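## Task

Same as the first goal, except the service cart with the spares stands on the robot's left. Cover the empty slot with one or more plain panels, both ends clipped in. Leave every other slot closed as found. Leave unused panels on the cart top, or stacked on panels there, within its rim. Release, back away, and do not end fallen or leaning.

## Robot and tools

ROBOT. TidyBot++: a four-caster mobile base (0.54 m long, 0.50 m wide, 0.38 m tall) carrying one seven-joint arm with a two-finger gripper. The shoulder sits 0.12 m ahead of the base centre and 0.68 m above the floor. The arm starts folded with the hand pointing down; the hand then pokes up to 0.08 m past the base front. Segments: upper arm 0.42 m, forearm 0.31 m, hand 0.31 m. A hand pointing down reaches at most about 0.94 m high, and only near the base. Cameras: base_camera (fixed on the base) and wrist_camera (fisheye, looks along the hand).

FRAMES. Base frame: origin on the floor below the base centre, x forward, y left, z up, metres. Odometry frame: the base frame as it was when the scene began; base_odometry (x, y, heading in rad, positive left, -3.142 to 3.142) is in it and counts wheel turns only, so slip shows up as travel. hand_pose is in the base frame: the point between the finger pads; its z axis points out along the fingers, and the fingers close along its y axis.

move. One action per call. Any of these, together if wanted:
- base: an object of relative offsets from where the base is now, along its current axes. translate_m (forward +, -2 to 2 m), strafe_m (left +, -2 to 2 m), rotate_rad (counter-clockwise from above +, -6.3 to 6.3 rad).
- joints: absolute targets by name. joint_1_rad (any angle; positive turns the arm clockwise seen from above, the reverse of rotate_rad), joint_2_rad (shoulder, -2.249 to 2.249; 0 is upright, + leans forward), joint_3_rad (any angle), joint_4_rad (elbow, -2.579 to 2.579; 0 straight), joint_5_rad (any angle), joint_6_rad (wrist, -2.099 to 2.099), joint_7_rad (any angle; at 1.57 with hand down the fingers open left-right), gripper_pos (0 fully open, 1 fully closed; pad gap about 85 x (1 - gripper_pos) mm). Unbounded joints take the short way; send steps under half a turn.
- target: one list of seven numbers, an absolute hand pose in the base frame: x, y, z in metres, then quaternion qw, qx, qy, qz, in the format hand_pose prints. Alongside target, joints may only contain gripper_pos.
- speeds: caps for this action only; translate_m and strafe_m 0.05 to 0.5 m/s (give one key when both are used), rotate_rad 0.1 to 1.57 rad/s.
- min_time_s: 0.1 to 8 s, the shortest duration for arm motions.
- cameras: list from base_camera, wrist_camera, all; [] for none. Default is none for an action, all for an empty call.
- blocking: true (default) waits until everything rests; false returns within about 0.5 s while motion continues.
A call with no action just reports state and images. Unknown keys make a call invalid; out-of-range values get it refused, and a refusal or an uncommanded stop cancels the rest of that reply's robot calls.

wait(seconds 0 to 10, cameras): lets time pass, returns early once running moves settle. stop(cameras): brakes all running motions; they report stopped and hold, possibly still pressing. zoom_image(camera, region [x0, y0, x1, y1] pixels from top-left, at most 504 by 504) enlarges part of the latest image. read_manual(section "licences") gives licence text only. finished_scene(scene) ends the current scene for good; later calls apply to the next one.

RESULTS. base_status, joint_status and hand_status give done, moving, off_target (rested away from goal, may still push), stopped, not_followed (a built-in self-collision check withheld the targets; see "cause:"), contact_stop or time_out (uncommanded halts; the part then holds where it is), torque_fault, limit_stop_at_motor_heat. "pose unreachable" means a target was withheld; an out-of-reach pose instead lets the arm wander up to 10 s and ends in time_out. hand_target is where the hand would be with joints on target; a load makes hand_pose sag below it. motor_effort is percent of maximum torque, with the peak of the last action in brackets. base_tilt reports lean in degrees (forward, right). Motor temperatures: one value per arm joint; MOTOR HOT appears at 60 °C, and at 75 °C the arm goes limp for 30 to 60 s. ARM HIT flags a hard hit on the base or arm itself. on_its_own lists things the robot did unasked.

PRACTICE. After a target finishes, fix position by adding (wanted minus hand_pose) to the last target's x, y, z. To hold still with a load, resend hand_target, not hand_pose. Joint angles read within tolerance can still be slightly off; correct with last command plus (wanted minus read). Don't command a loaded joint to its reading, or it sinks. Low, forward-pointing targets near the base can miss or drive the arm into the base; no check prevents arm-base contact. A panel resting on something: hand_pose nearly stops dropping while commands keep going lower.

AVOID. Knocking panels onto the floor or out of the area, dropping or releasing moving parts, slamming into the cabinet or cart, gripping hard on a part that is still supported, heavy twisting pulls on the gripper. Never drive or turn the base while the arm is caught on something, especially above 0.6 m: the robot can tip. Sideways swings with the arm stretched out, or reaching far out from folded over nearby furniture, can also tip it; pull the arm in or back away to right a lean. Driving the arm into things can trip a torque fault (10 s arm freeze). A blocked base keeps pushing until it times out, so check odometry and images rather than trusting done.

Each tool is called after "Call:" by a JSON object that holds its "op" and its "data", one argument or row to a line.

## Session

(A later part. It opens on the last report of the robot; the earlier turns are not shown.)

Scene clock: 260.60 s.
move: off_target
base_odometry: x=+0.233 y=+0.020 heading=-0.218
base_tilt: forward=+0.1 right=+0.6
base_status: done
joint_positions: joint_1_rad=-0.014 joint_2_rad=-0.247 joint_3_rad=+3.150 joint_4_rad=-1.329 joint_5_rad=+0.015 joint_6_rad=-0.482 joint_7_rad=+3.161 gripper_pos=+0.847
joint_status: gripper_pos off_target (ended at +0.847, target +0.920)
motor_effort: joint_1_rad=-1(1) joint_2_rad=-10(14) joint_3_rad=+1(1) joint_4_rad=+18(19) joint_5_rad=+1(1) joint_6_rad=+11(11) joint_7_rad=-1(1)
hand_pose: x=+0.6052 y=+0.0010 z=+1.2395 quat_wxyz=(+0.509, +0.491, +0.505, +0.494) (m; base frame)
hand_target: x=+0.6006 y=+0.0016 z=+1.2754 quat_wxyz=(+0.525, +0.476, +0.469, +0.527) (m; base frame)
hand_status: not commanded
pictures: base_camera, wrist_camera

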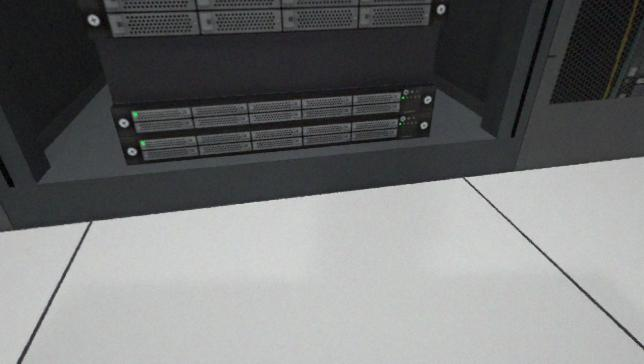

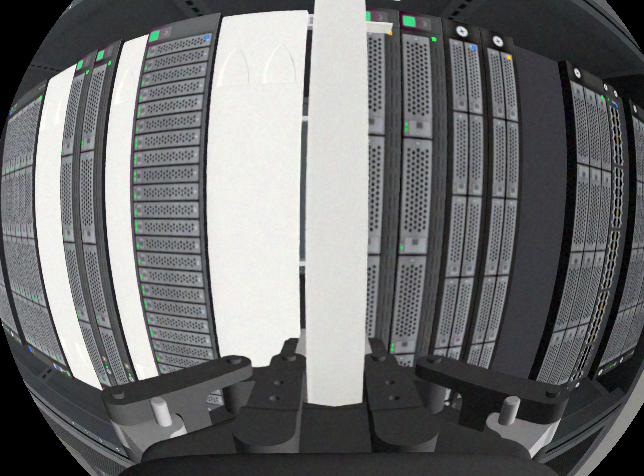

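Call:
{"op": "zoom_image", "data": {
  "camera": "wrist_camera",
  "region": [270, 0, 430, 120]
}}

Call:
{"op": "zoom_image", "data": {
  "camera": "wrist_camera",
  "region": [250, 280, 430, 420]
}}

Scaled by 3.150.

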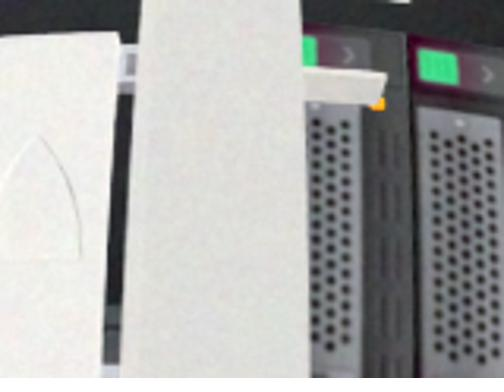

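Scaled by 2.800.

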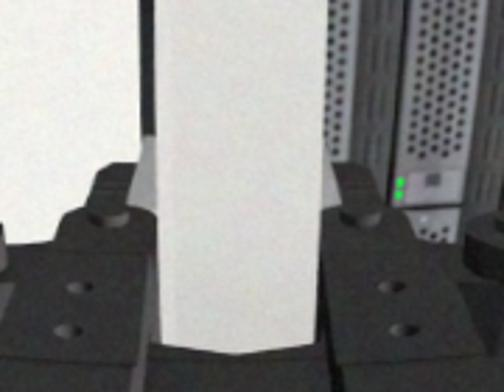

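Call:
{"op": "zoom_image", "data": {
  "camera": "wrist_camera",
  "region": [340, 0, 420, 60]
}}

Scaled by 6.300.

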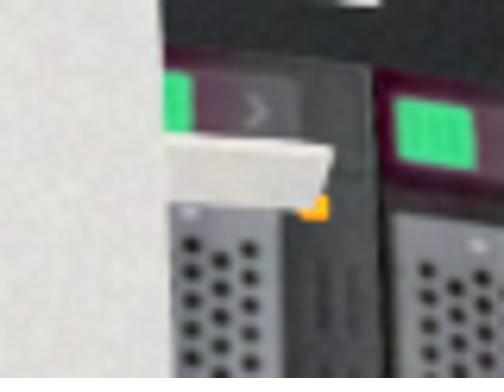

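Call:
{"op": "move", "data": {
  "joints": {"joint_7_rad": 0.03, "gripper_pos": 0.97},
  "min_time_s": 3.5,
  "base": {"translate_m": -0.15},
  "speeds": {"translate_m": 0.2},
  "cameras": ["wrist_camera"]
}}

Call:
{"op": "zoom_image", "data": {
  "camera": "wrist_camera",
  "region": [250, 280, 430, 420]
}}

Scene clock: 271.30 s.
move: off_target
base_odometry: x=+0.087 y=+0.052 heading=-0.218
base_tilt: forward=+0.1 right=+0.6
base_status: done
joint_positions: joint_1_rad=-0.014 joint_2_rad=-0.248 joint_3_rad=+3.150 joint_4_rad=-1.328 joint_5_rad=+0.015 joint_6_rad=-0.482 joint_7_rad=+0.104 gripper_pos=+0.847
joint_status: gripper_pos off_target (ended at +0.847, target +0.970); the others done
motor_effort: joint_1_rad=-1(2) joint_2_rad=-11(14) joint_3_rad=+0(1) joint_4_rad=+18(19) joint_5_rad=+0(2) joint_6_rad=+11(11) joint_7_rad=+0(2)
hand_pose: x=+0.6043 y=+0.0010 z=+1.2410 quat_wxyz=(-0.472, +0.525, -0.468, +0.531) (m; base frame)
hand_target: x=+0.6006 y=+0.0016 z=+1.2754 quat_wxyz=(-0.505, +0.488, -0.456, +0.546) (m; base frame)
hand_status: not commanded
pictures: wrist_camera

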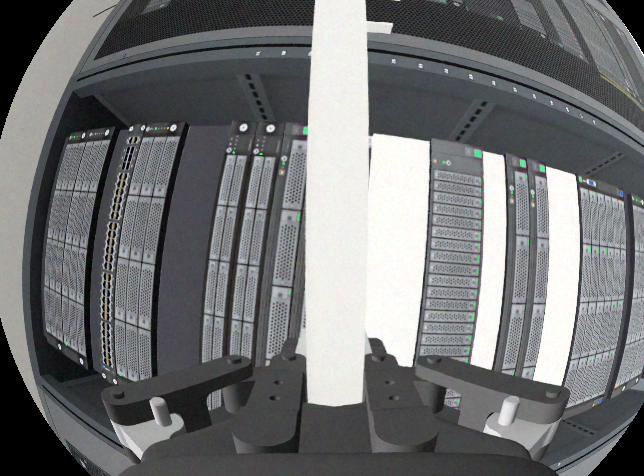

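Scaled by 2.800.

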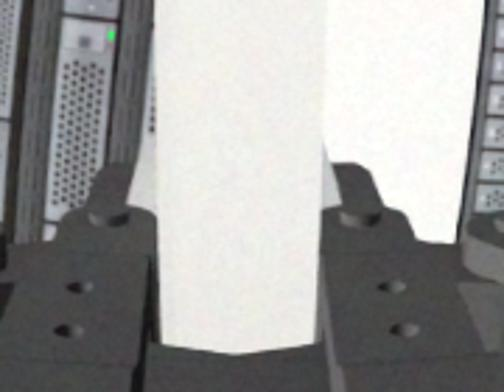

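Call:
{"op": "move", "data": {
  "base": {"translate_m": -0.243, "strafe_m": 0.231, "rotate_rad": 0.218},
  "speeds": {"translate_m": 0.25, "rotate_rad": 0.3},
  "cameras": ["wrist_camera"]
}}

Scene clock: 273.87 s.
move: done
base_odometry: x=-0.100 y=+0.330 heading=+0.001
base_tilt: forward=+0.1 right=+0.6
base_status: done
joint_positions: joint_1_rad=-0.014 joint_2_rad=-0.247 joint_3_rad=+3.150 joint_4_rad=-1.328 joint_5_rad=+0.015 joint_6_rad=-0.481 joint_7_rad=+0.103 gripper_pos=+0.847
joint_status: not commanded
motor_effort: joint_1_rad=-1(3) joint_2_rad=-10(13) joint_3_rad=+0(3) joint_4_rad=+18(19) joint_5_rad=+1(2) joint_6_rad=+11(11) joint_7_rad=+0(1)
hand_pose: x=+0.6051 y=+0.0006 z=+1.2404 quat_wxyz=(-0.472, +0.525, -0.469, +0.530) (m; base frame)
hand_target: x=+0.6006 y=+0.0016 z=+1.2754 quat_wxyz=(-0.505, +0.488, -0.456, +0.546) (m; base frame)
hand_status: not commanded
pictures: wrist_camera

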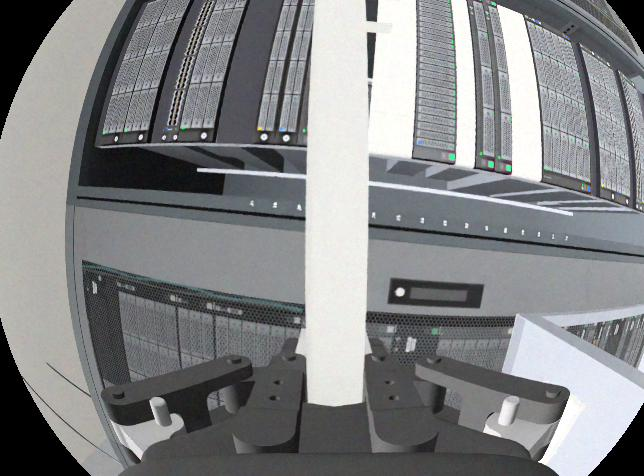

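Call:
{"op": "move", "data": {
  "joints": {"joint_4_rad": -2.28, "joint_6_rad": 0.53, "joint_7_rad": -0.06},
  "min_time_s": 2,
  "cameras": ["wrist_camera"]
}}

Scene clock: 276.83 s.
move: done
base_odometry: x=-0.100 y=+0.330 heading=+0.001
base_tilt: forward=+0.1 right=+0.6
base_status: not commanded
joint_positions: joint_1_rad=-0.014 joint_2_rad=-0.247 joint_3_rad=+3.150 joint_4_rad=-2.263 joint_5_rad=+0.015 joint_6_rad=+0.441 joint_7_rad=+0.013 gripper_pos=+0.847
joint_status: all done
motor_effort: joint_1_rad=-1(1) joint_2_rad=-11(13) joint_3_rad=+0(1) joint_4_rad=+19(21) joint_5_rad=+0(2) joint_6_rad=+10(12) joint_7_rad=+0(1)
hand_pose: x=+0.6114 y=+0.0054 z=+0.9533 quat_wxyz=(-0.496, +0.510, -0.492, +0.502) (m; base frame)
hand_target: x=+0.6079 y=+0.0160 z=+0.9706 quat_wxyz=(-0.531, +0.489, -0.477, +0.502) (m; base frame)
hand_status: not commanded
pictures: wrist_camera

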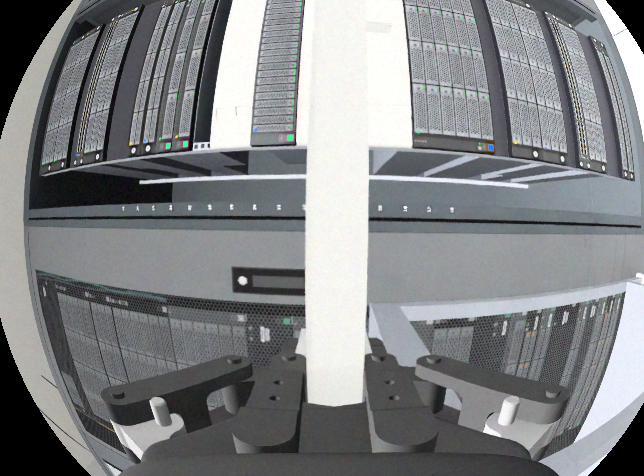

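Call:
{"op": "zoom_image", "data": {
  "camera": "wrist_camera",
  "region": [350, 240, 644, 476]
}}

Scaled by 1.714.

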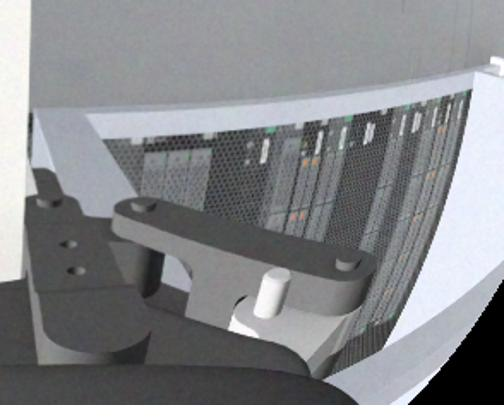

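Call:
{"op": "move", "data": {
  "base": {"translate_m": 0.06},
  "speeds": {"translate_m": 0.15},
  "joints": {"joint_4_rad": -2.385, "joint_6_rad": 0.637},
  "min_time_s": 1.5,
  "cameras": ["wrist_camera"]
}}

Scene clock: 279.20 s.
move: done
base_odometry: x=-0.040 y=+0.331 heading=+0.001
base_tilt: forward=+0.1 right=+0.6
base_status: done
joint_positions: joint_1_rad=-0.014 joint_2_rad=-0.245 joint_3_rad=+3.150 joint_4_rad=-2.367 joint_5_rad=+0.015 joint_6_rad=+0.549 joint_7_rad=+0.013 gripper_pos=+0.847
joint_status: all done
motor_effort: joint_1_rad=-1(1) joint_2_rad=-10(13) joint_3_rad=+1(1) joint_4_rad=+18(19) joint_5_rad=+1(2) joint_6_rad=+10(12) joint_7_rad=+0(1)
hand_pose: x=+0.5960 y=+0.0058 z=+0.9245 quat_wxyz=(-0.497, +0.510, -0.491, +0.502) (m; base frame)
hand_target: x=+0.5915 y=+0.0172 z=+0.9425 quat_wxyz=(-0.533, +0.488, -0.476, +0.500) (m; base frame)
hand_status: not commanded
pictures: wrist_camera

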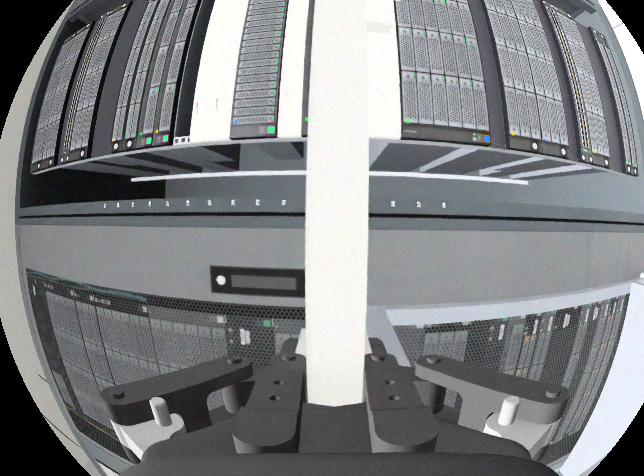

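Call:
{"op": "move", "data": {
  "joints": {"joint_4_rad": -2.41, "joint_6_rad": 0.662},
  "min_time_s": 0.6,
  "cameras": []
}}

Call:
{"op": "move", "data": {
  "joints": {"joint_4_rad": -2.423, "joint_6_rad": 0.675},
  "min_time_s": 0.5,
  "cameras": ["wrist_camera"]
}}

Call:
{"op": "zoom_image", "data": {
  "camera": "wrist_camera",
  "region": [300, 240, 500, 420]
}}

Scene clock: 280.27 s.
move: done
base_odometry: x=-0.040 y=+0.331 heading=+0.001
base_tilt: forward=+0.1 right=+0.6
base_status: not commanded
joint_positions: joint_1_rad=-0.014 joint_2_rad=-0.245 joint_3_rad=+3.150 joint_4_rad=-2.393 joint_5_rad=+0.015 joint_6_rad=+0.574 joint_7_rad=+0.013 gripper_pos=+0.847
joint_status: all done
motor_effort: joint_1_rad=-1(1) joint_2_rad=-10(11) joint_3_rad=+0(1) joint_4_rad=+17(19) joint_5_rad=+2(2) joint_6_rad=+10(11) joint_7_rad=-1(1)
hand_pose: x=+0.5918 y=+0.0059 z=+0.9178 quat_wxyz=(-0.497, +0.510, -0.491, +0.502) (m; base frame)
hand_target: x=+0.5872 y=+0.0175 z=+0.9359 quat_wxyz=(-0.534, +0.489, -0.476, +0.500) (m; base frame)
hand_status: not commanded
pictures: none
No camera images: "cameras" was empty.

Scene clock: 281.07 s.
move: done
base_odometry: x=-0.040 y=+0.331 heading=+0.001
base_tilt: forward=+0.1 right=+0.6
base_status: not commanded
joint_positions: joint_1_rad=-0.014 joint_2_rad=-0.245 joint_3_rad=+3.150 joint_4_rad=-2.405 joint_5_rad=+0.015 joint_6_rad=+0.588 joint_7_rad=+0.013 gripper_pos=+0.847
joint_status: all done
motor_effort: joint_1_rad=-1(1) joint_2_rad=-10(11) joint_3_rad=+0(1) joint_4_rad=+17(18) joint_5_rad=+1(2) joint_6_rad=+11(11) joint_7_rad=+0(1)
hand_pose: x=+0.5896 y=+0.0059 z=+0.9148 quat_wxyz=(-0.497, +0.510, -0.491, +0.502) (m; base frame)
hand_target: x=+0.5849 y=+0.0176 z=+0.9325 quat_wxyz=(-0.534, +0.489, -0.476, +0.500) (m; base frame)
hand_status: not commanded
pictures: wrist_camera

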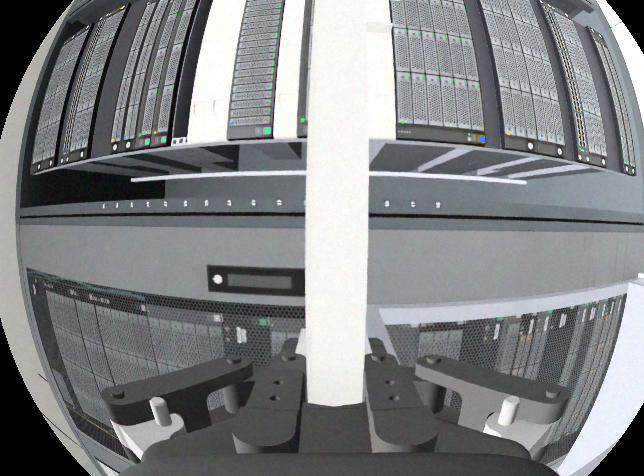

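Scaled by 2.520.

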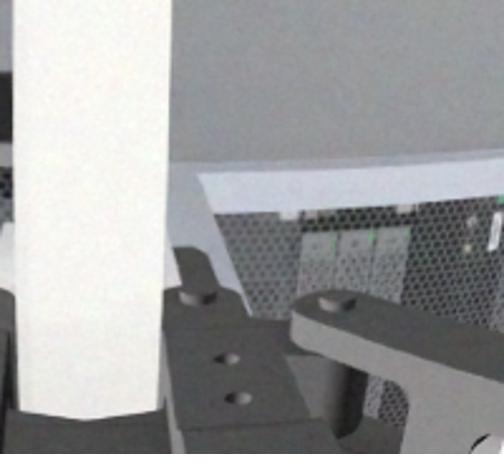

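Call:
{"op": "move", "data": {
  "joints": {"joint_4_rad": -2.434, "joint_6_rad": 0.686},
  "min_time_s": 0.5,
  "cameras": ["wrist_camera"]
}}

Call:
{"op": "zoom_image", "data": {
  "camera": "wrist_camera",
  "region": [300, 240, 500, 420]
}}

Scene clock: 282.00 s.
move: done
base_odometry: x=-0.040 y=+0.331 heading=+0.001
base_tilt: forward=+0.1 right=+0.6
base_status: not commanded
joint_positions: joint_1_rad=-0.014 joint_2_rad=-0.245 joint_3_rad=+3.150 joint_4_rad=-2.416 joint_5_rad=+0.015 joint_6_rad=+0.599 joint_7_rad=+0.013 gripper_pos=+0.847
joint_status: all done
motor_effort: joint_1_rad=-1(1) joint_2_rad=-10(10) joint_3_rad=+0(1) joint_4_rad=+17(18) joint_5_rad=+0(2) joint_6_rad=+11(12) joint_7_rad=-1(1)
hand_pose: x=+0.5877 y=+0.0060 z=+0.9120 quat_wxyz=(-0.497, +0.509, -0.491, +0.502) (m; base frame)
hand_target: x=+0.5829 y=+0.0177 z=+0.9297 quat_wxyz=(-0.534, +0.489, -0.476, +0.499) (m; base frame)
hand_status: not commanded
pictures: wrist_camera

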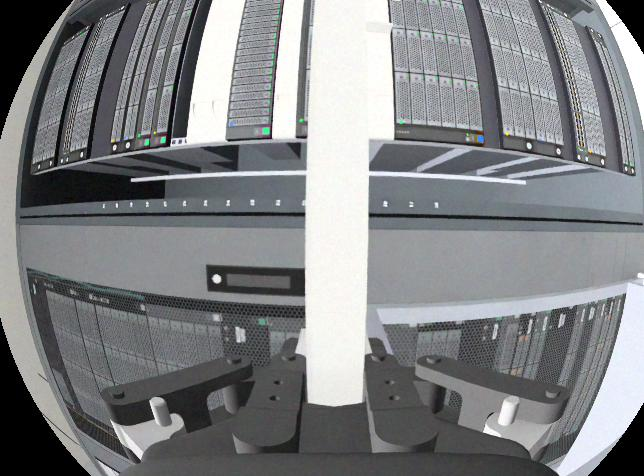

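Scaled by 2.520.

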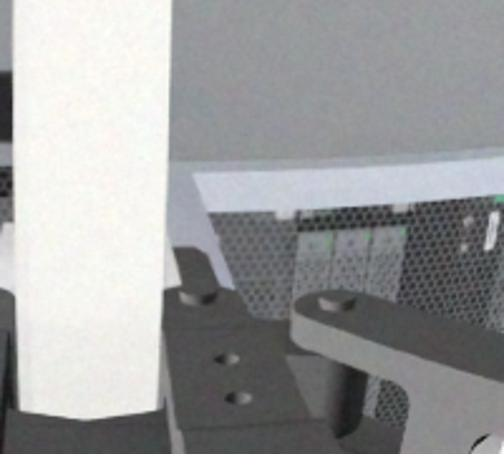

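Call:
{"op": "move", "data": {
  "joints": {"joint_4_rad": -2.444, "joint_6_rad": 0.696},
  "min_time_s": 0.5,
  "cameras": []
}}

Call:
{"op": "move", "data": {
  "joints": {"joint_4_rad": -2.454, "joint_6_rad": 0.706},
  "min_time_s": 0.5,
  "cameras": ["wrist_camera"]
}}

Call:
{"op": "zoom_image", "data": {
  "camera": "wrist_camera",
  "region": [300, 240, 500, 420]
}}

Scene clock: 282.97 s.
move: done
base_odometry: x=-0.040 y=+0.331 heading=+0.001
base_tilt: forward=+0.1 right=+0.6
base_status: not commanded
joint_positions: joint_1_rad=-0.014 joint_2_rad=-0.245 joint_3_rad=+3.150 joint_4_rad=-2.425 joint_5_rad=+0.015 joint_6_rad=+0.609 joint_7_rad=+0.013 gripper_pos=+0.847
joint_status: all done
motor_effort: joint_1_rad=-1(1) joint_2_rad=-10(10) joint_3_rad=+1(1) joint_4_rad=+17(18) joint_5_rad=+1(2) joint_6_rad=+11(12) joint_7_rad=-1(1)
hand_pose: x=+0.5860 y=+0.0060 z=+0.9100 quat_wxyz=(-0.498, +0.509, -0.491, +0.502) (m; base frame)
hand_target: x=+0.5811 y=+0.0178 z=+0.9271 quat_wxyz=(-0.534, +0.489, -0.476, +0.499) (m; base frame)
hand_status: not commanded
pictures: none
No camera images: "cameras" was empty.

Scene clock: 283.77 s.
move: done
base_odometry: x=-0.040 y=+0.331 heading=+0.001
base_tilt: forward=+0.1 right=+0.6
base_status: not commanded
joint_positions: joint_1_rad=-0.014 joint_2_rad=-0.245 joint_3_rad=+3.150 joint_4_rad=-2.432 joint_5_rad=+0.015 joint_6_rad=+0.622 joint_7_rad=+0.012 gripper_pos=+0.847
joint_status: all done
motor_effort: joint_1_rad=-1(1) joint_2_rad=-10(10) joint_3_rad=+0(1) joint_4_rad=+17(17) joint_5_rad=+2(2) joint_6_rad=+10(11) joint_7_rad=-1(1)
hand_pose: x=+0.5847 y=+0.0060 z=+0.9101 quat_wxyz=(-0.500, +0.507, -0.490, +0.503) (m; base frame)
hand_target: x=+0.5792 y=+0.0179 z=+0.9246 quat_wxyz=(-0.534, +0.489, -0.476, +0.499) (m; base frame)
hand_status: not commanded
pictures: wrist_camera

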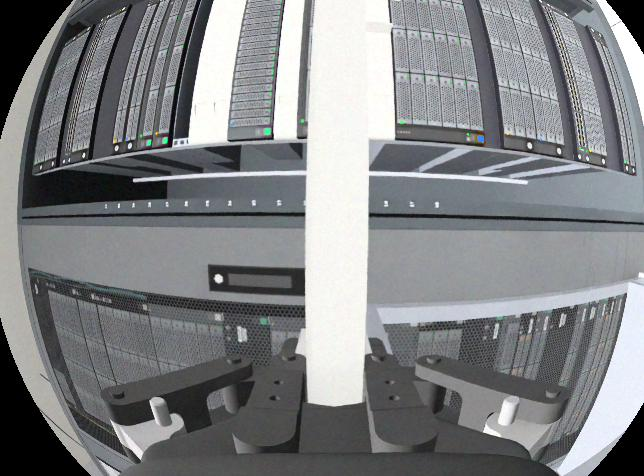

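Scaled by 2.520.

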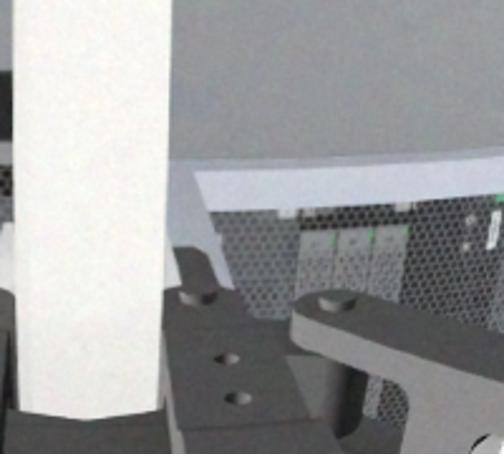

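Call:
{"op": "move", "data": {
  "joints": {"gripper_pos": 0.80},
  "cameras": ["wrist_camera"]
}}

Call:
{"op": "zoom_image", "data": {
  "camera": "wrist_camera",
  "region": [250, 280, 430, 420]
}}

Scene clock: 284.97 s.
move: done
base_odometry: x=-0.040 y=+0.331 heading=+0.001
base_tilt: forward=+0.1 right=+0.6
base_status: not commanded
joint_positions: joint_1_rad=-0.014 joint_2_rad=-0.245 joint_3_rad=+3.150 joint_4_rad=-2.437 joint_5_rad=+0.015 joint_6_rad=+0.624 joint_7_rad=+0.011 gripper_pos=+0.800
joint_status: all done
motor_effort: joint_1_rad=-1(1) joint_2_rad=-10(10) joint_3_rad=+0(1) joint_4_rad=+17(17) joint_5_rad=+0(2) joint_6_rad=+11(11) joint_7_rad=-1(1)
hand_pose: x=+0.5840 y=+0.0060 z=+0.9083 quat_wxyz=(-0.499, +0.508, -0.490, +0.503) (m; base frame)
hand_target: x=+0.5792 y=+0.0179 z=+0.9246 quat_wxyz=(-0.534, +0.489, -0.476, +0.499) (m; base frame)
hand_status: not commanded
pictures: wrist_camera

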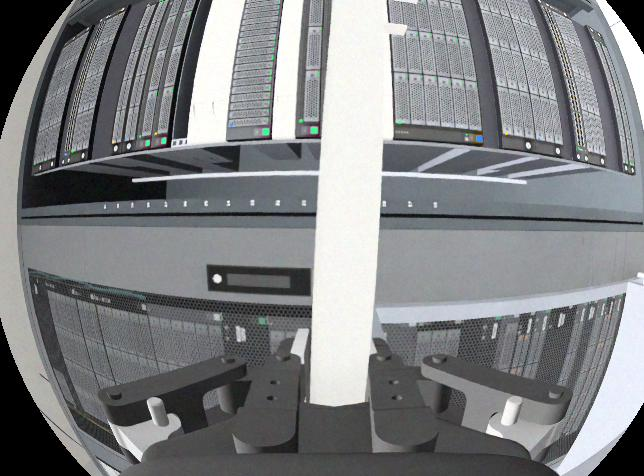

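Scaled by 2.800.

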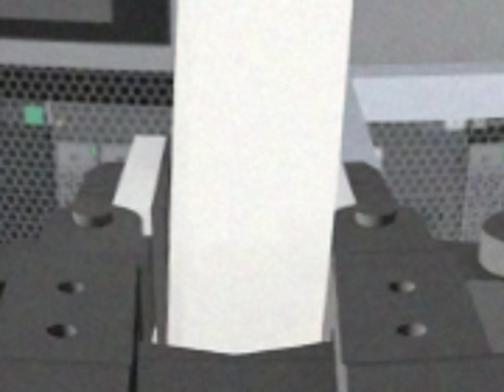

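Call:
{"op": "zoom_image", "data": {
  "camera": "wrist_camera",
  "region": [310, 0, 430, 90]
}}

Scaled by 4.200.

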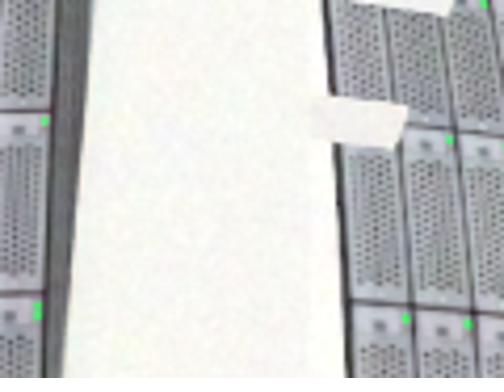

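Call:
{"op": "move", "data": {
  "base": {"strafe_m": -0.05},
  "speeds": {"strafe_m": 0.08},
  "cameras": ["wrist_camera"]
}}

Call:
{"op": "zoom_image", "data": {
  "camera": "wrist_camera",
  "region": [310, 0, 430, 90]
}}

Scene clock: 288.50 s.
move: done
base_odometry: x=-0.040 y=+0.281 heading=+0.001
base_tilt: forward=+0.1 right=+0.6
base_status: done
joint_positions: joint_1_rad=-0.014 joint_2_rad=-0.245 joint_3_rad=+3.150 joint_4_rad=-2.437 joint_5_rad=+0.015 joint_6_rad=+0.624 joint_7_rad=+0.011 gripper_pos=+0.800
joint_status: not commanded
motor_effort: joint_1_rad=-1(2) joint_2_rad=-9(10) joint_3_rad=+0(1) joint_4_rad=+17(17) joint_5_rad=+1(2) joint_6_rad=+11(11) joint_7_rad=+0(1)
hand_pose: x=+0.5840 y=+0.0060 z=+0.9083 quat_wxyz=(-0.499, +0.508, -0.490, +0.503) (m; base frame)
hand_target: x=+0.5792 y=+0.0179 z=+0.9246 quat_wxyz=(-0.534, +0.489, -0.476, +0.499) (m; base frame)
hand_status: not commanded
pictures: wrist_camera

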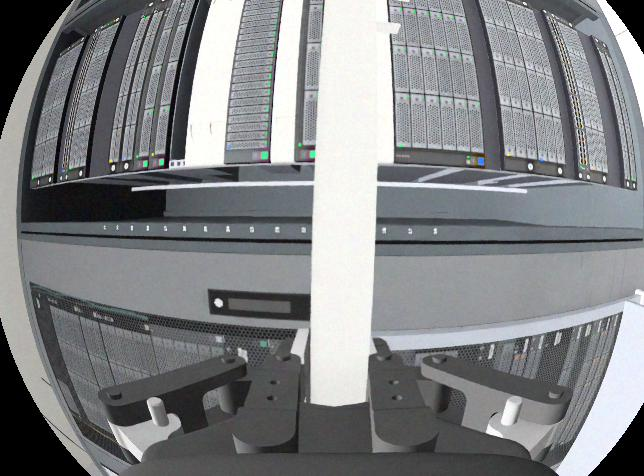

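Scaled by 4.200.

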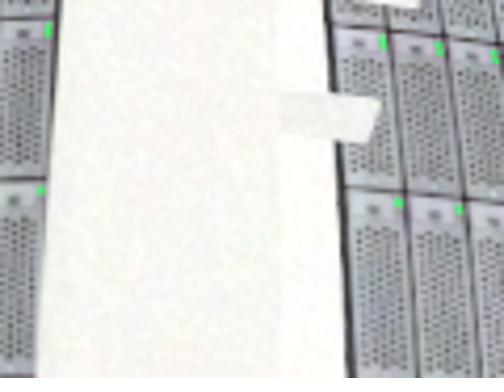

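Call:
{"op": "move", "data": {
  "base": {"strafe_m": -0.05},
  "speeds": {"strafe_m": 0.08},
  "cameras": ["wrist_camera"]
}}

Call:
{"op": "zoom_image", "data": {
  "camera": "wrist_camera",
  "region": [310, 0, 430, 90]
}}

Scene clock: 290.40 s.
move: done
base_odometry: x=-0.040 y=+0.231 heading=+0.001
base_tilt: forward=+0.1 right=+0.6
base_status: done
joint_positions: joint_1_rad=-0.014 joint_2_rad=-0.245 joint_3_rad=+3.150 joint_4_rad=-2.437 joint_5_rad=+0.015 joint_6_rad=+0.624 joint_7_rad=+0.011 gripper_pos=+0.800
joint_status: not commanded
motor_effort: joint_1_rad=-1(1) joint_2_rad=-9(10) joint_3_rad=+0(1) joint_4_rad=+17(17) joint_5_rad=+1(2) joint_6_rad=+11(11) joint_7_rad=-1(1)
hand_pose: x=+0.5840 y=+0.0061 z=+0.9083 quat_wxyz=(-0.499, +0.508, -0.490, +0.503) (m; base frame)
hand_target: x=+0.5792 y=+0.0179 z=+0.9246 quat_wxyz=(-0.534, +0.489, -0.476, +0.499) (m; base frame)
hand_status: not commanded
pictures: wrist_camera

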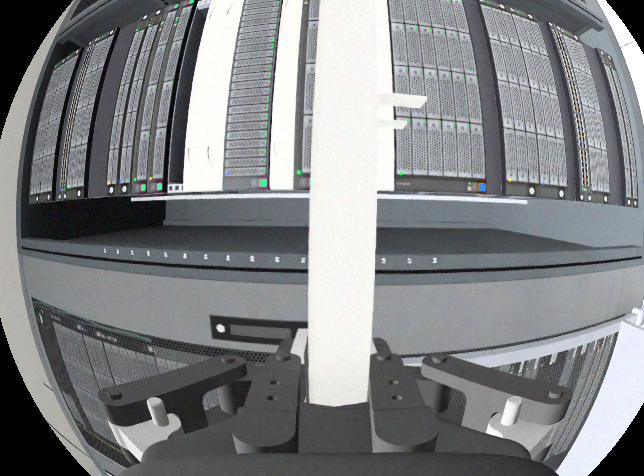

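Scaled by 4.200.

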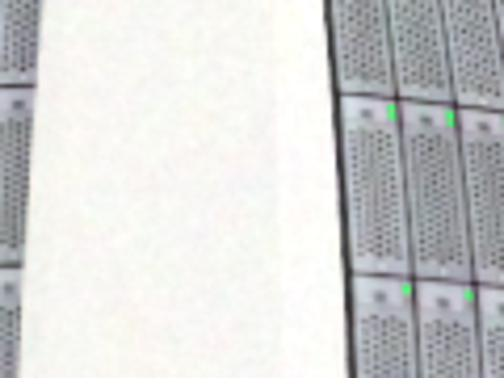

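Call:
{"op": "move", "data": {
  "base": {"strafe_m": -0.05},
  "speeds": {"strafe_m": 0.08},
  "cameras": ["wrist_camera"]
}}

Call:
{"op": "zoom_image", "data": {
  "camera": "wrist_camera",
  "region": [280, 0, 460, 200]
}}

Scene clock: 295.00 s.
move: done
base_odometry: x=-0.040 y=+0.181 heading=+0.001
base_tilt: forward=+0.1 right=+0.6
base_status: done
joint_positions: joint_1_rad=-0.014 joint_2_rad=-0.245 joint_3_rad=+3.150 joint_4_rad=-2.437 joint_5_rad=+0.015 joint_6_rad=+0.624 joint_7_rad=+0.011 gripper_pos=+0.800
joint_status: not commanded
motor_effort: joint_1_rad=-1(2) joint_2_rad=-9(10) joint_3_rad=+0(2) joint_4_rad=+17(17) joint_5_rad=+1(2) joint_6_rad=+10(11) joint_7_rad=+0(1)
hand_pose: x=+0.5840 y=+0.0061 z=+0.9083 quat_wxyz=(-0.499, +0.508, -0.490, +0.503) (m; base frame)
hand_target: x=+0.5792 y=+0.0179 z=+0.9246 quat_wxyz=(-0.534, +0.489, -0.476, +0.499) (m; base frame)
hand_status: not commanded
pictures: wrist_camera

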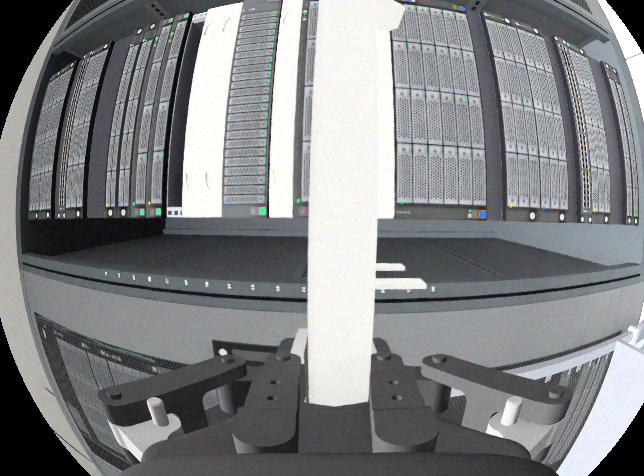

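Scaled by 2.520.

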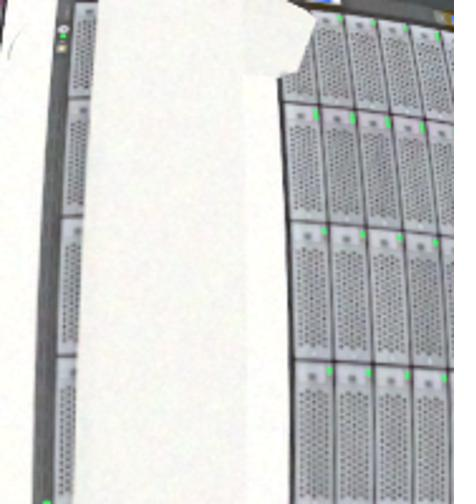

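Call:
{"op": "move", "data": {
  "base": {"strafe_m": -0.075},
  "speeds": {"strafe_m": 0.08},
  "cameras": ["wrist_camera"]
}}

Call:
{"op": "zoom_image", "data": {
  "camera": "wrist_camera",
  "region": [280, 60, 460, 260]
}}

Scene clock: 296.83 s.
move: done
base_odometry: x=-0.040 y=+0.106 heading=+0.001
base_tilt: forward=+0.1 right=+0.6
base_status: done
joint_positions: joint_1_rad=-0.067 joint_2_rad=-0.245 joint_3_rad=+3.098 joint_4_rad=-2.437 joint_5_rad=+0.036 joint_6_rad=+0.631 joint_7_rad=+0.004 gripper_pos=+0.800
joint_status: not commanded
motor_effort: joint_1_rad=+7(11) joint_2_rad=-10(10) joint_3_rad=+9(13) joint_4_rad=+15(17) joint_5_rad=-5(7) joint_6_rad=+10(11) joint_7_rad=+0(1)
hand_pose: x=+0.5794 y=+0.0611 z=+0.9099 quat_wxyz=(-0.524, +0.539, -0.452, +0.480) (m; base frame)
hand_target: x=+0.5792 y=+0.0179 z=+0.9246 quat_wxyz=(-0.534, +0.489, -0.476, +0.499) (m; base frame)
hand_status: not commanded
pictures: wrist_camera

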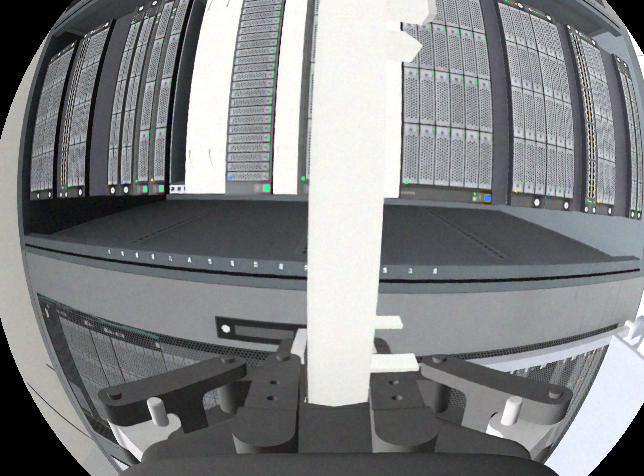

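Scaled by 2.520.

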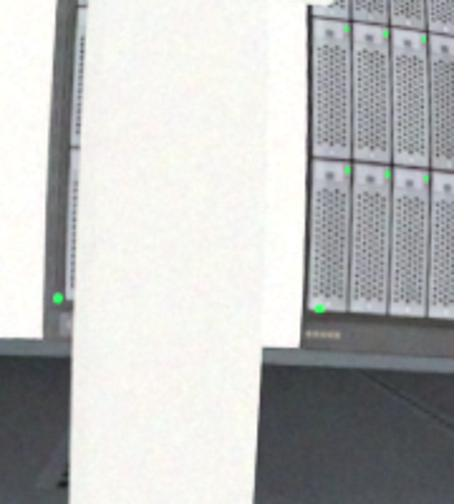

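Call:
{"op": "move", "data": {
  "joints": {"gripper_pos": 0.92},
  "cameras": []
}}

Call:
{"op": "move", "data": {
  "base": {"strafe_m": 0.12},
  "speeds": {"strafe_m": 0.08},
  "cameras": ["wrist_camera"]
}}

Scene clock: 298.10 s.
move: off_target
base_odometry: x=-0.040 y=+0.106 heading=+0.001
base_tilt: forward=+0.1 right=+0.6
base_status: not commanded
joint_positions: joint_1_rad=-0.067 joint_2_rad=-0.246 joint_3_rad=+3.098 joint_4_rad=-2.438 joint_5_rad=+0.037 joint_6_rad=+0.640 joint_7_rad=-0.004 gripper_pos=+0.846
joint_status: gripper_pos off_target (ended at +0.846, target +0.920)
motor_effort: joint_1_rad=+7(9) joint_2_rad=-10(11) joint_3_rad=+9(10) joint_4_rad=+15(18) joint_5_rad=-4(7) joint_6_rad=+10(12) joint_7_rad=+1(4)
hand_pose: x=+0.5790 y=+0.0612 z=+0.9120 quat_wxyz=(-0.528, +0.536, -0.452, +0.480) (m; base frame)
hand_target: x=+0.5792 y=+0.0179 z=+0.9246 quat_wxyz=(-0.534, +0.489, -0.476, +0.499) (m; base frame)
hand_status: not commanded
pictures: none
No camera images: "cameras" was empty.

Scene clock: 300.13 s.
move: done
base_odometry: x=-0.040 y=+0.226 heading=+0.001
base_tilt: forward=+0.1 right=+0.6
base_status: done
joint_positions: joint_1_rad=-0.036 joint_2_rad=-0.246 joint_3_rad=+3.133 joint_4_rad=-2.440 joint_5_rad=+0.037 joint_6_rad=+0.640 joint_7_rad=-0.004 gripper_pos=+0.846
joint_status: not commanded
motor_effort: joint_1_rad=-1(8) joint_2_rad=-10(11) joint_3_rad=+0(9) joint_4_rad=+17(17) joint_5_rad=+0(5) joint_6_rad=+11(11) joint_7_rad=-1(2)
hand_pose: x=+0.5821 y=+0.0292 z=+0.9114 quat_wxyz=(-0.514, +0.519, -0.472, +0.494) (m; base frame)
hand_target: x=+0.5792 y=+0.0179 z=+0.9246 quat_wxyz=(-0.534, +0.489, -0.476, +0.499) (m; base frame)
hand_status: not commanded
pictures: wrist_camera

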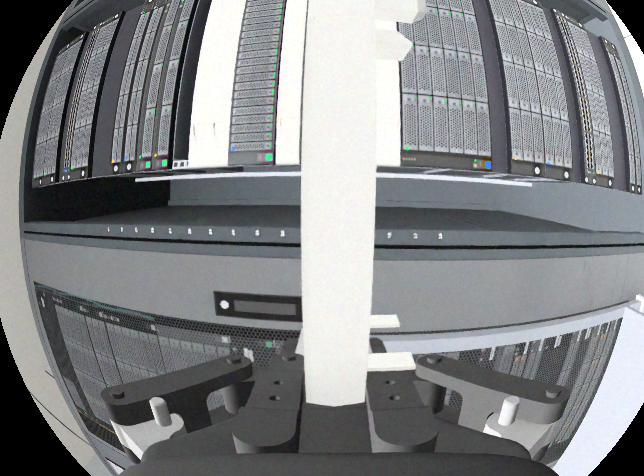

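Call:
{"op": "move", "data": {
  "base": {"strafe_m": 0.078},
  "speeds": {"strafe_m": 0.08},
  "cameras": ["wrist_camera"]
}}

Call:
{"op": "zoom_image", "data": {
  "camera": "wrist_camera",
  "region": [340, 260, 500, 420]
}}

Scene clock: 301.83 s.
move: done
base_odometry: x=-0.040 y=+0.304 heading=+0.001
base_tilt: forward=+0.1 right=+0.6
base_status: done
joint_positions: joint_1_rad=-0.036 joint_2_rad=-0.246 joint_3_rad=+3.134 joint_4_rad=-2.440 joint_5_rad=+0.037 joint_6_rad=+0.640 joint_7_rad=-0.004 gripper_pos=+0.846
joint_status: not commanded
motor_effort: joint_1_rad=-1(2) joint_2_rad=-10(10) joint_3_rad=+0(2) joint_4_rad=+17(17) joint_5_rad=+2(2) joint_6_rad=+11(11) joint_7_rad=+0(1)
hand_pose: x=+0.5821 y=+0.0289 z=+0.9114 quat_wxyz=(-0.513, +0.519, -0.472, +0.494) (m; base frame)
hand_target: x=+0.5792 y=+0.0179 z=+0.9246 quat_wxyz=(-0.534, +0.489, -0.476, +0.499) (m; base frame)
hand_status: not commanded
pictures: wrist_camera

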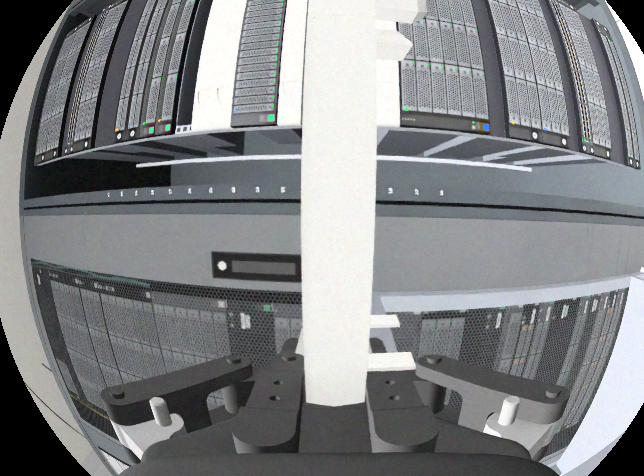

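Scaled by 3.150.

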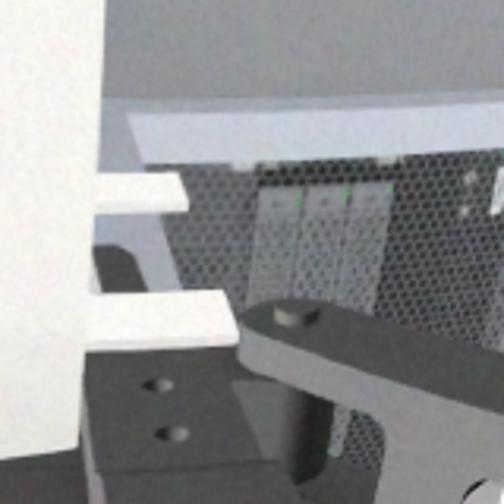

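Call:
{"op": "move", "data": {
  "joints": {"gripper_pos": 0.68},
  "cameras": ["wrist_camera"]
}}

Call:
{"op": "zoom_image", "data": {
  "camera": "wrist_camera",
  "region": [240, 260, 440, 420]
}}

Scene clock: 302.70 s.
move: done
base_odometry: x=-0.040 y=+0.304 heading=+0.001
base_tilt: forward=+0.1 right=+0.6
base_status: not commanded
joint_positions: joint_1_rad=-0.036 joint_2_rad=-0.246 joint_3_rad=+3.134 joint_4_rad=-2.440 joint_5_rad=+0.037 joint_6_rad=+0.640 joint_7_rad=-0.004 gripper_pos=+0.680
joint_status: all done
motor_effort: joint_1_rad=-1(2) joint_2_rad=-9(10) joint_3_rad=+0(1) joint_4_rad=+16(17) joint_5_rad=+0(2) joint_6_rad=+10(11) joint_7_rad=-1(1)
hand_pose: x=+0.5821 y=+0.0289 z=+0.9115 quat_wxyz=(-0.514, +0.519, -0.472, +0.495) (m; base frame)
hand_target: x=+0.5792 y=+0.0179 z=+0.9246 quat_wxyz=(-0.534, +0.489, -0.476, +0.499) (m; base frame)
hand_status: not commanded
pictures: wrist_camera

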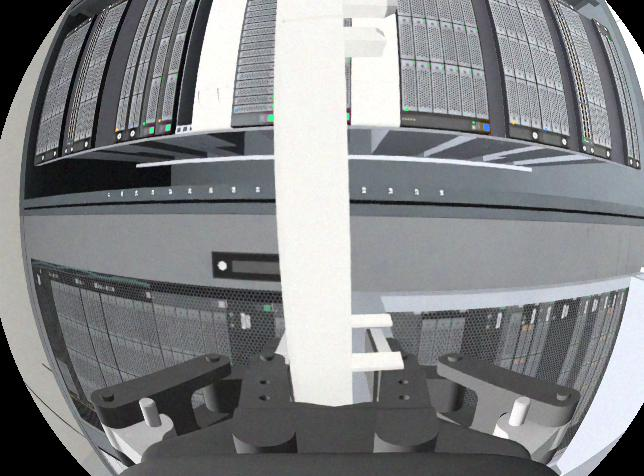

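Scaled by 2.520.

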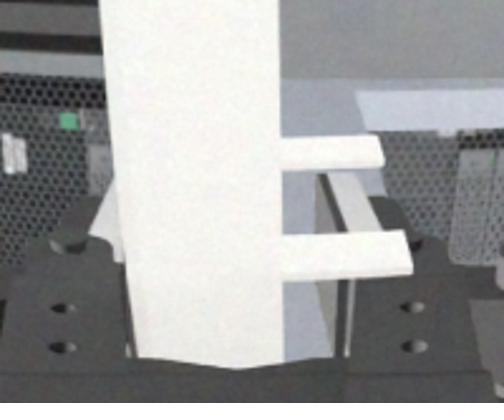

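Call:
{"op": "move", "data": {
  "joints": {"gripper_pos": 0.4},
  "cameras": ["wrist_camera"]
}}

Scene clock: 303.47 s.
move: done
base_odometry: x=-0.040 y=+0.304 heading=+0.001
base_tilt: forward=+0.1 right=+0.6
base_status: not commanded
joint_positions: joint_1_rad=-0.036 joint_2_rad=-0.246 joint_3_rad=+3.134 joint_4_rad=-2.440 joint_5_rad=+0.037 joint_6_rad=+0.640 joint_7_rad=-0.004 gripper_pos=+0.400
joint_status: all done
motor_effort: joint_1_rad=-1(1) joint_2_rad=-9(9) joint_3_rad=+0(1) joint_4_rad=+16(16) joint_5_rad=+0(1) joint_6_rad=+10(10) joint_7_rad=+0(1)
hand_pose: x=+0.5821 y=+0.0289 z=+0.9115 quat_wxyz=(-0.514, +0.519, -0.472, +0.495) (m; base frame)
hand_target: x=+0.5792 y=+0.0179 z=+0.9246 quat_wxyz=(-0.534, +0.489, -0.476, +0.499) (m; base frame)
hand_status: not commanded
pictures: wrist_camera

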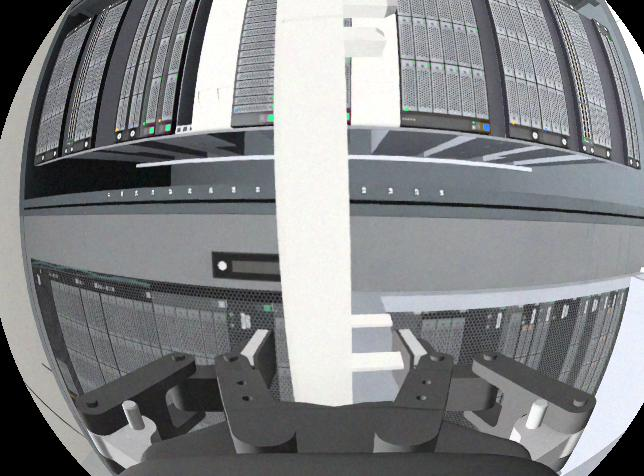

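Call:
{"op": "move", "data": {
  "base": {"translate_m": -0.17},
  "speeds": {"translate_m": 0.15},
  "cameras": ["wrist_camera"]
}}

Call:
{"op": "zoom_image", "data": {
  "camera": "wrist_camera",
  "region": [200, 120, 500, 420]
}}

Scene clock: 307.07 s.
move: done
base_odometry: x=-0.210 y=+0.304 heading=+0.002
base_tilt: forward=+0.1 right=+0.6
base_status: done
joint_positions: joint_1_rad=-0.036 joint_2_rad=-0.247 joint_3_rad=+3.134 joint_4_rad=-2.440 joint_5_rad=+0.037 joint_6_rad=+0.640 joint_7_rad=-0.004 gripper_pos=+0.400
joint_status: not commanded
motor_effort: joint_1_rad=+0(1) joint_2_rad=-9(11) joint_3_rad=+0(1) joint_4_rad=+16(17) joint_5_rad=+1(2) joint_6_rad=+9(10) joint_7_rad=-1(1)
hand_pose: x=+0.5819 y=+0.0289 z=+0.9120 quat_wxyz=(-0.514, +0.518, -0.472, +0.495) (m; base frame)
hand_target: x=+0.5792 y=+0.0179 z=+0.9246 quat_wxyz=(-0.534, +0.489, -0.476, +0.499) (m; base frame)
hand_status: not commanded
pictures: wrist_camera

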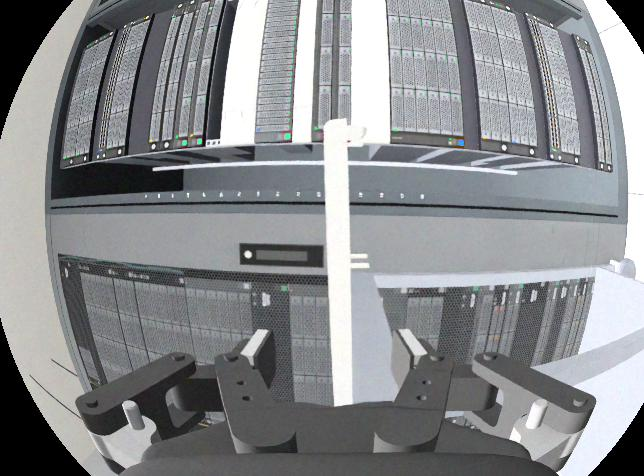

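Scaled by 1.680.

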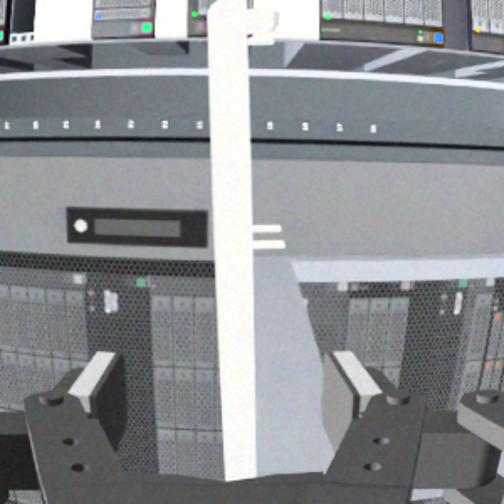

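Call:
{"op": "move", "data": {
  "joints": {"joint_1_rad": 0.0, "joint_2_rad": 0.084, "joint_3_rad": 3.1416, "joint_4_rad": -0.846, "joint_5_rad": 0.0, "joint_6_rad": -1.95, "joint_7_rad": 3.12, "gripper_pos": 0.38},
  "min_time_s": 2.5,
  "cameras": ["wrist_camera"]
}}

Scene clock: 311.43 s.
move: done
base_odometry: x=-0.210 y=+0.304 heading=+0.002
base_tilt: forward=+0.1 right=+0.6
base_status: not commanded
joint_positions: joint_1_rad=-0.025 joint_2_rad=+0.057 joint_3_rad=+3.134 joint_4_rad=-0.860 joint_5_rad=+0.037 joint_6_rad=-1.891 joint_7_rad=+3.044 gripper_pos=+0.380
joint_status: all done
motor_effort: joint_1_rad=-1(2) joint_2_rad=-15(17) joint_3_rad=+0(2) joint_4_rad=+13(19) joint_5_rad=+2(2) joint_6_rad=+4(10) joint_7_rad=-1(1)
hand_pose: x=+0.4941 y=+0.0026 z=+0.9991 quat_wxyz=(+0.121, +0.725, +0.668, +0.114) (m; base frame)
hand_target: x=+0.4868 y=+0.0013 z=+0.9883 quat_wxyz=(+0.091, +0.709, +0.693, +0.093) (m; base frame)
hand_status: not commanded
pictures: wrist_camera

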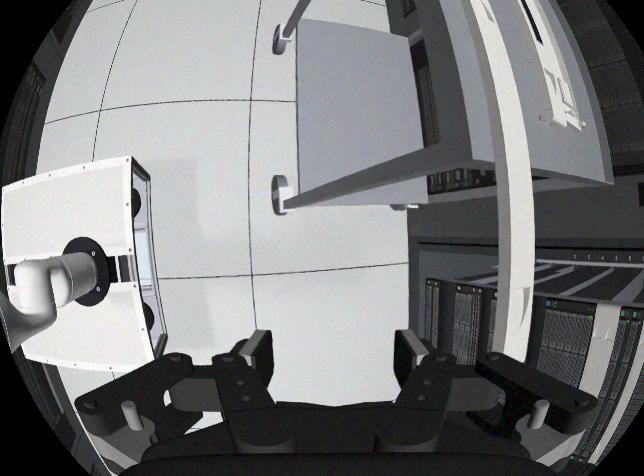

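Call:
{"op": "move", "data": {
  "base": {"translate_m": 0.20, "strafe_m": 0.104},
  "speeds": {"translate_m": 0.2},
  "cameras": ["wrist_camera"]
}}

Call:
{"op": "zoom_image", "data": {
  "camera": "wrist_camera",
  "region": [260, 0, 480, 220]
}}

Call:
{"op": "zoom_image", "data": {
  "camera": "wrist_camera",
  "region": [260, 200, 480, 420]
}}

Scene clock: 313.53 s.
move: done
base_odometry: x=-0.010 y=+0.408 heading=+0.002
base_tilt: forward=+0.1 right=+0.6
base_status: done
joint_positions: joint_1_rad=-0.021 joint_2_rad=+0.071 joint_3_rad=+3.134 joint_4_rad=-0.859 joint_5_rad=+0.037 joint_6_rad=-1.897 joint_7_rad=+3.046 gripper_pos=+0.380
joint_status: not commanded
motor_effort: joint_1_rad=-1(2) joint_2_rad=-15(18) joint_3_rad=+0(1) joint_4_rad=+13(13) joint_5_rad=+2(2) joint_6_rad=+4(5) joint_7_rad=-1(1)
hand_pose: x=+0.4970 y=+0.0013 z=+0.9936 quat_wxyz=(+0.116, +0.727, +0.669, +0.107) (m; base frame)
hand_target: x=+0.4868 y=+0.0013 z=+0.9883 quat_wxyz=(+0.091, +0.709, +0.693, +0.093) (m; base frame)
hand_status: not commanded
pictures: wrist_camera

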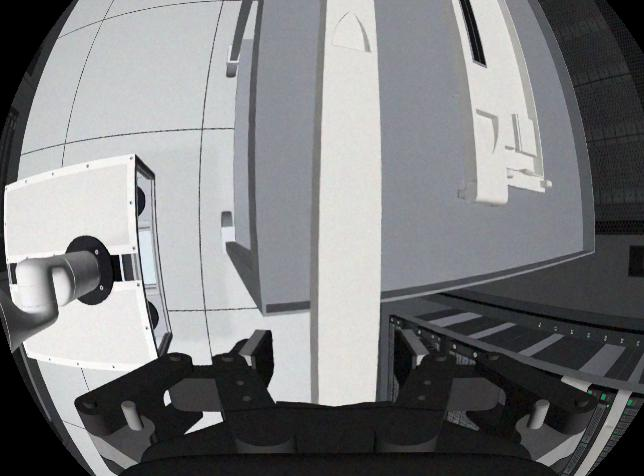

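Scaled by 2.291.

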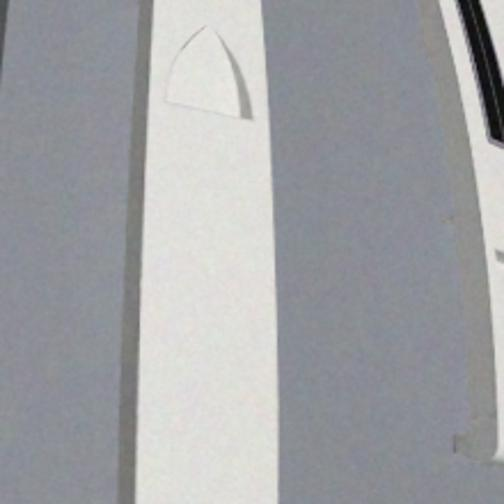

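Scaled by 2.291.

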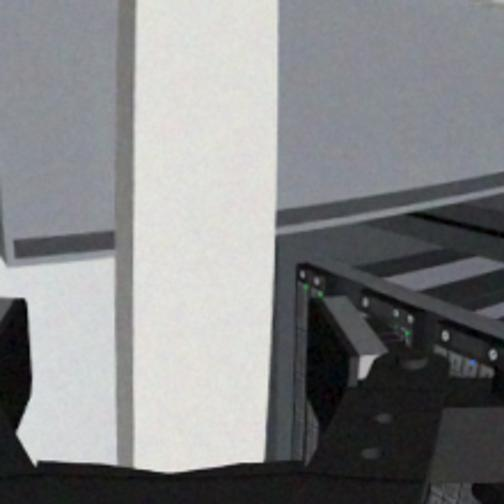

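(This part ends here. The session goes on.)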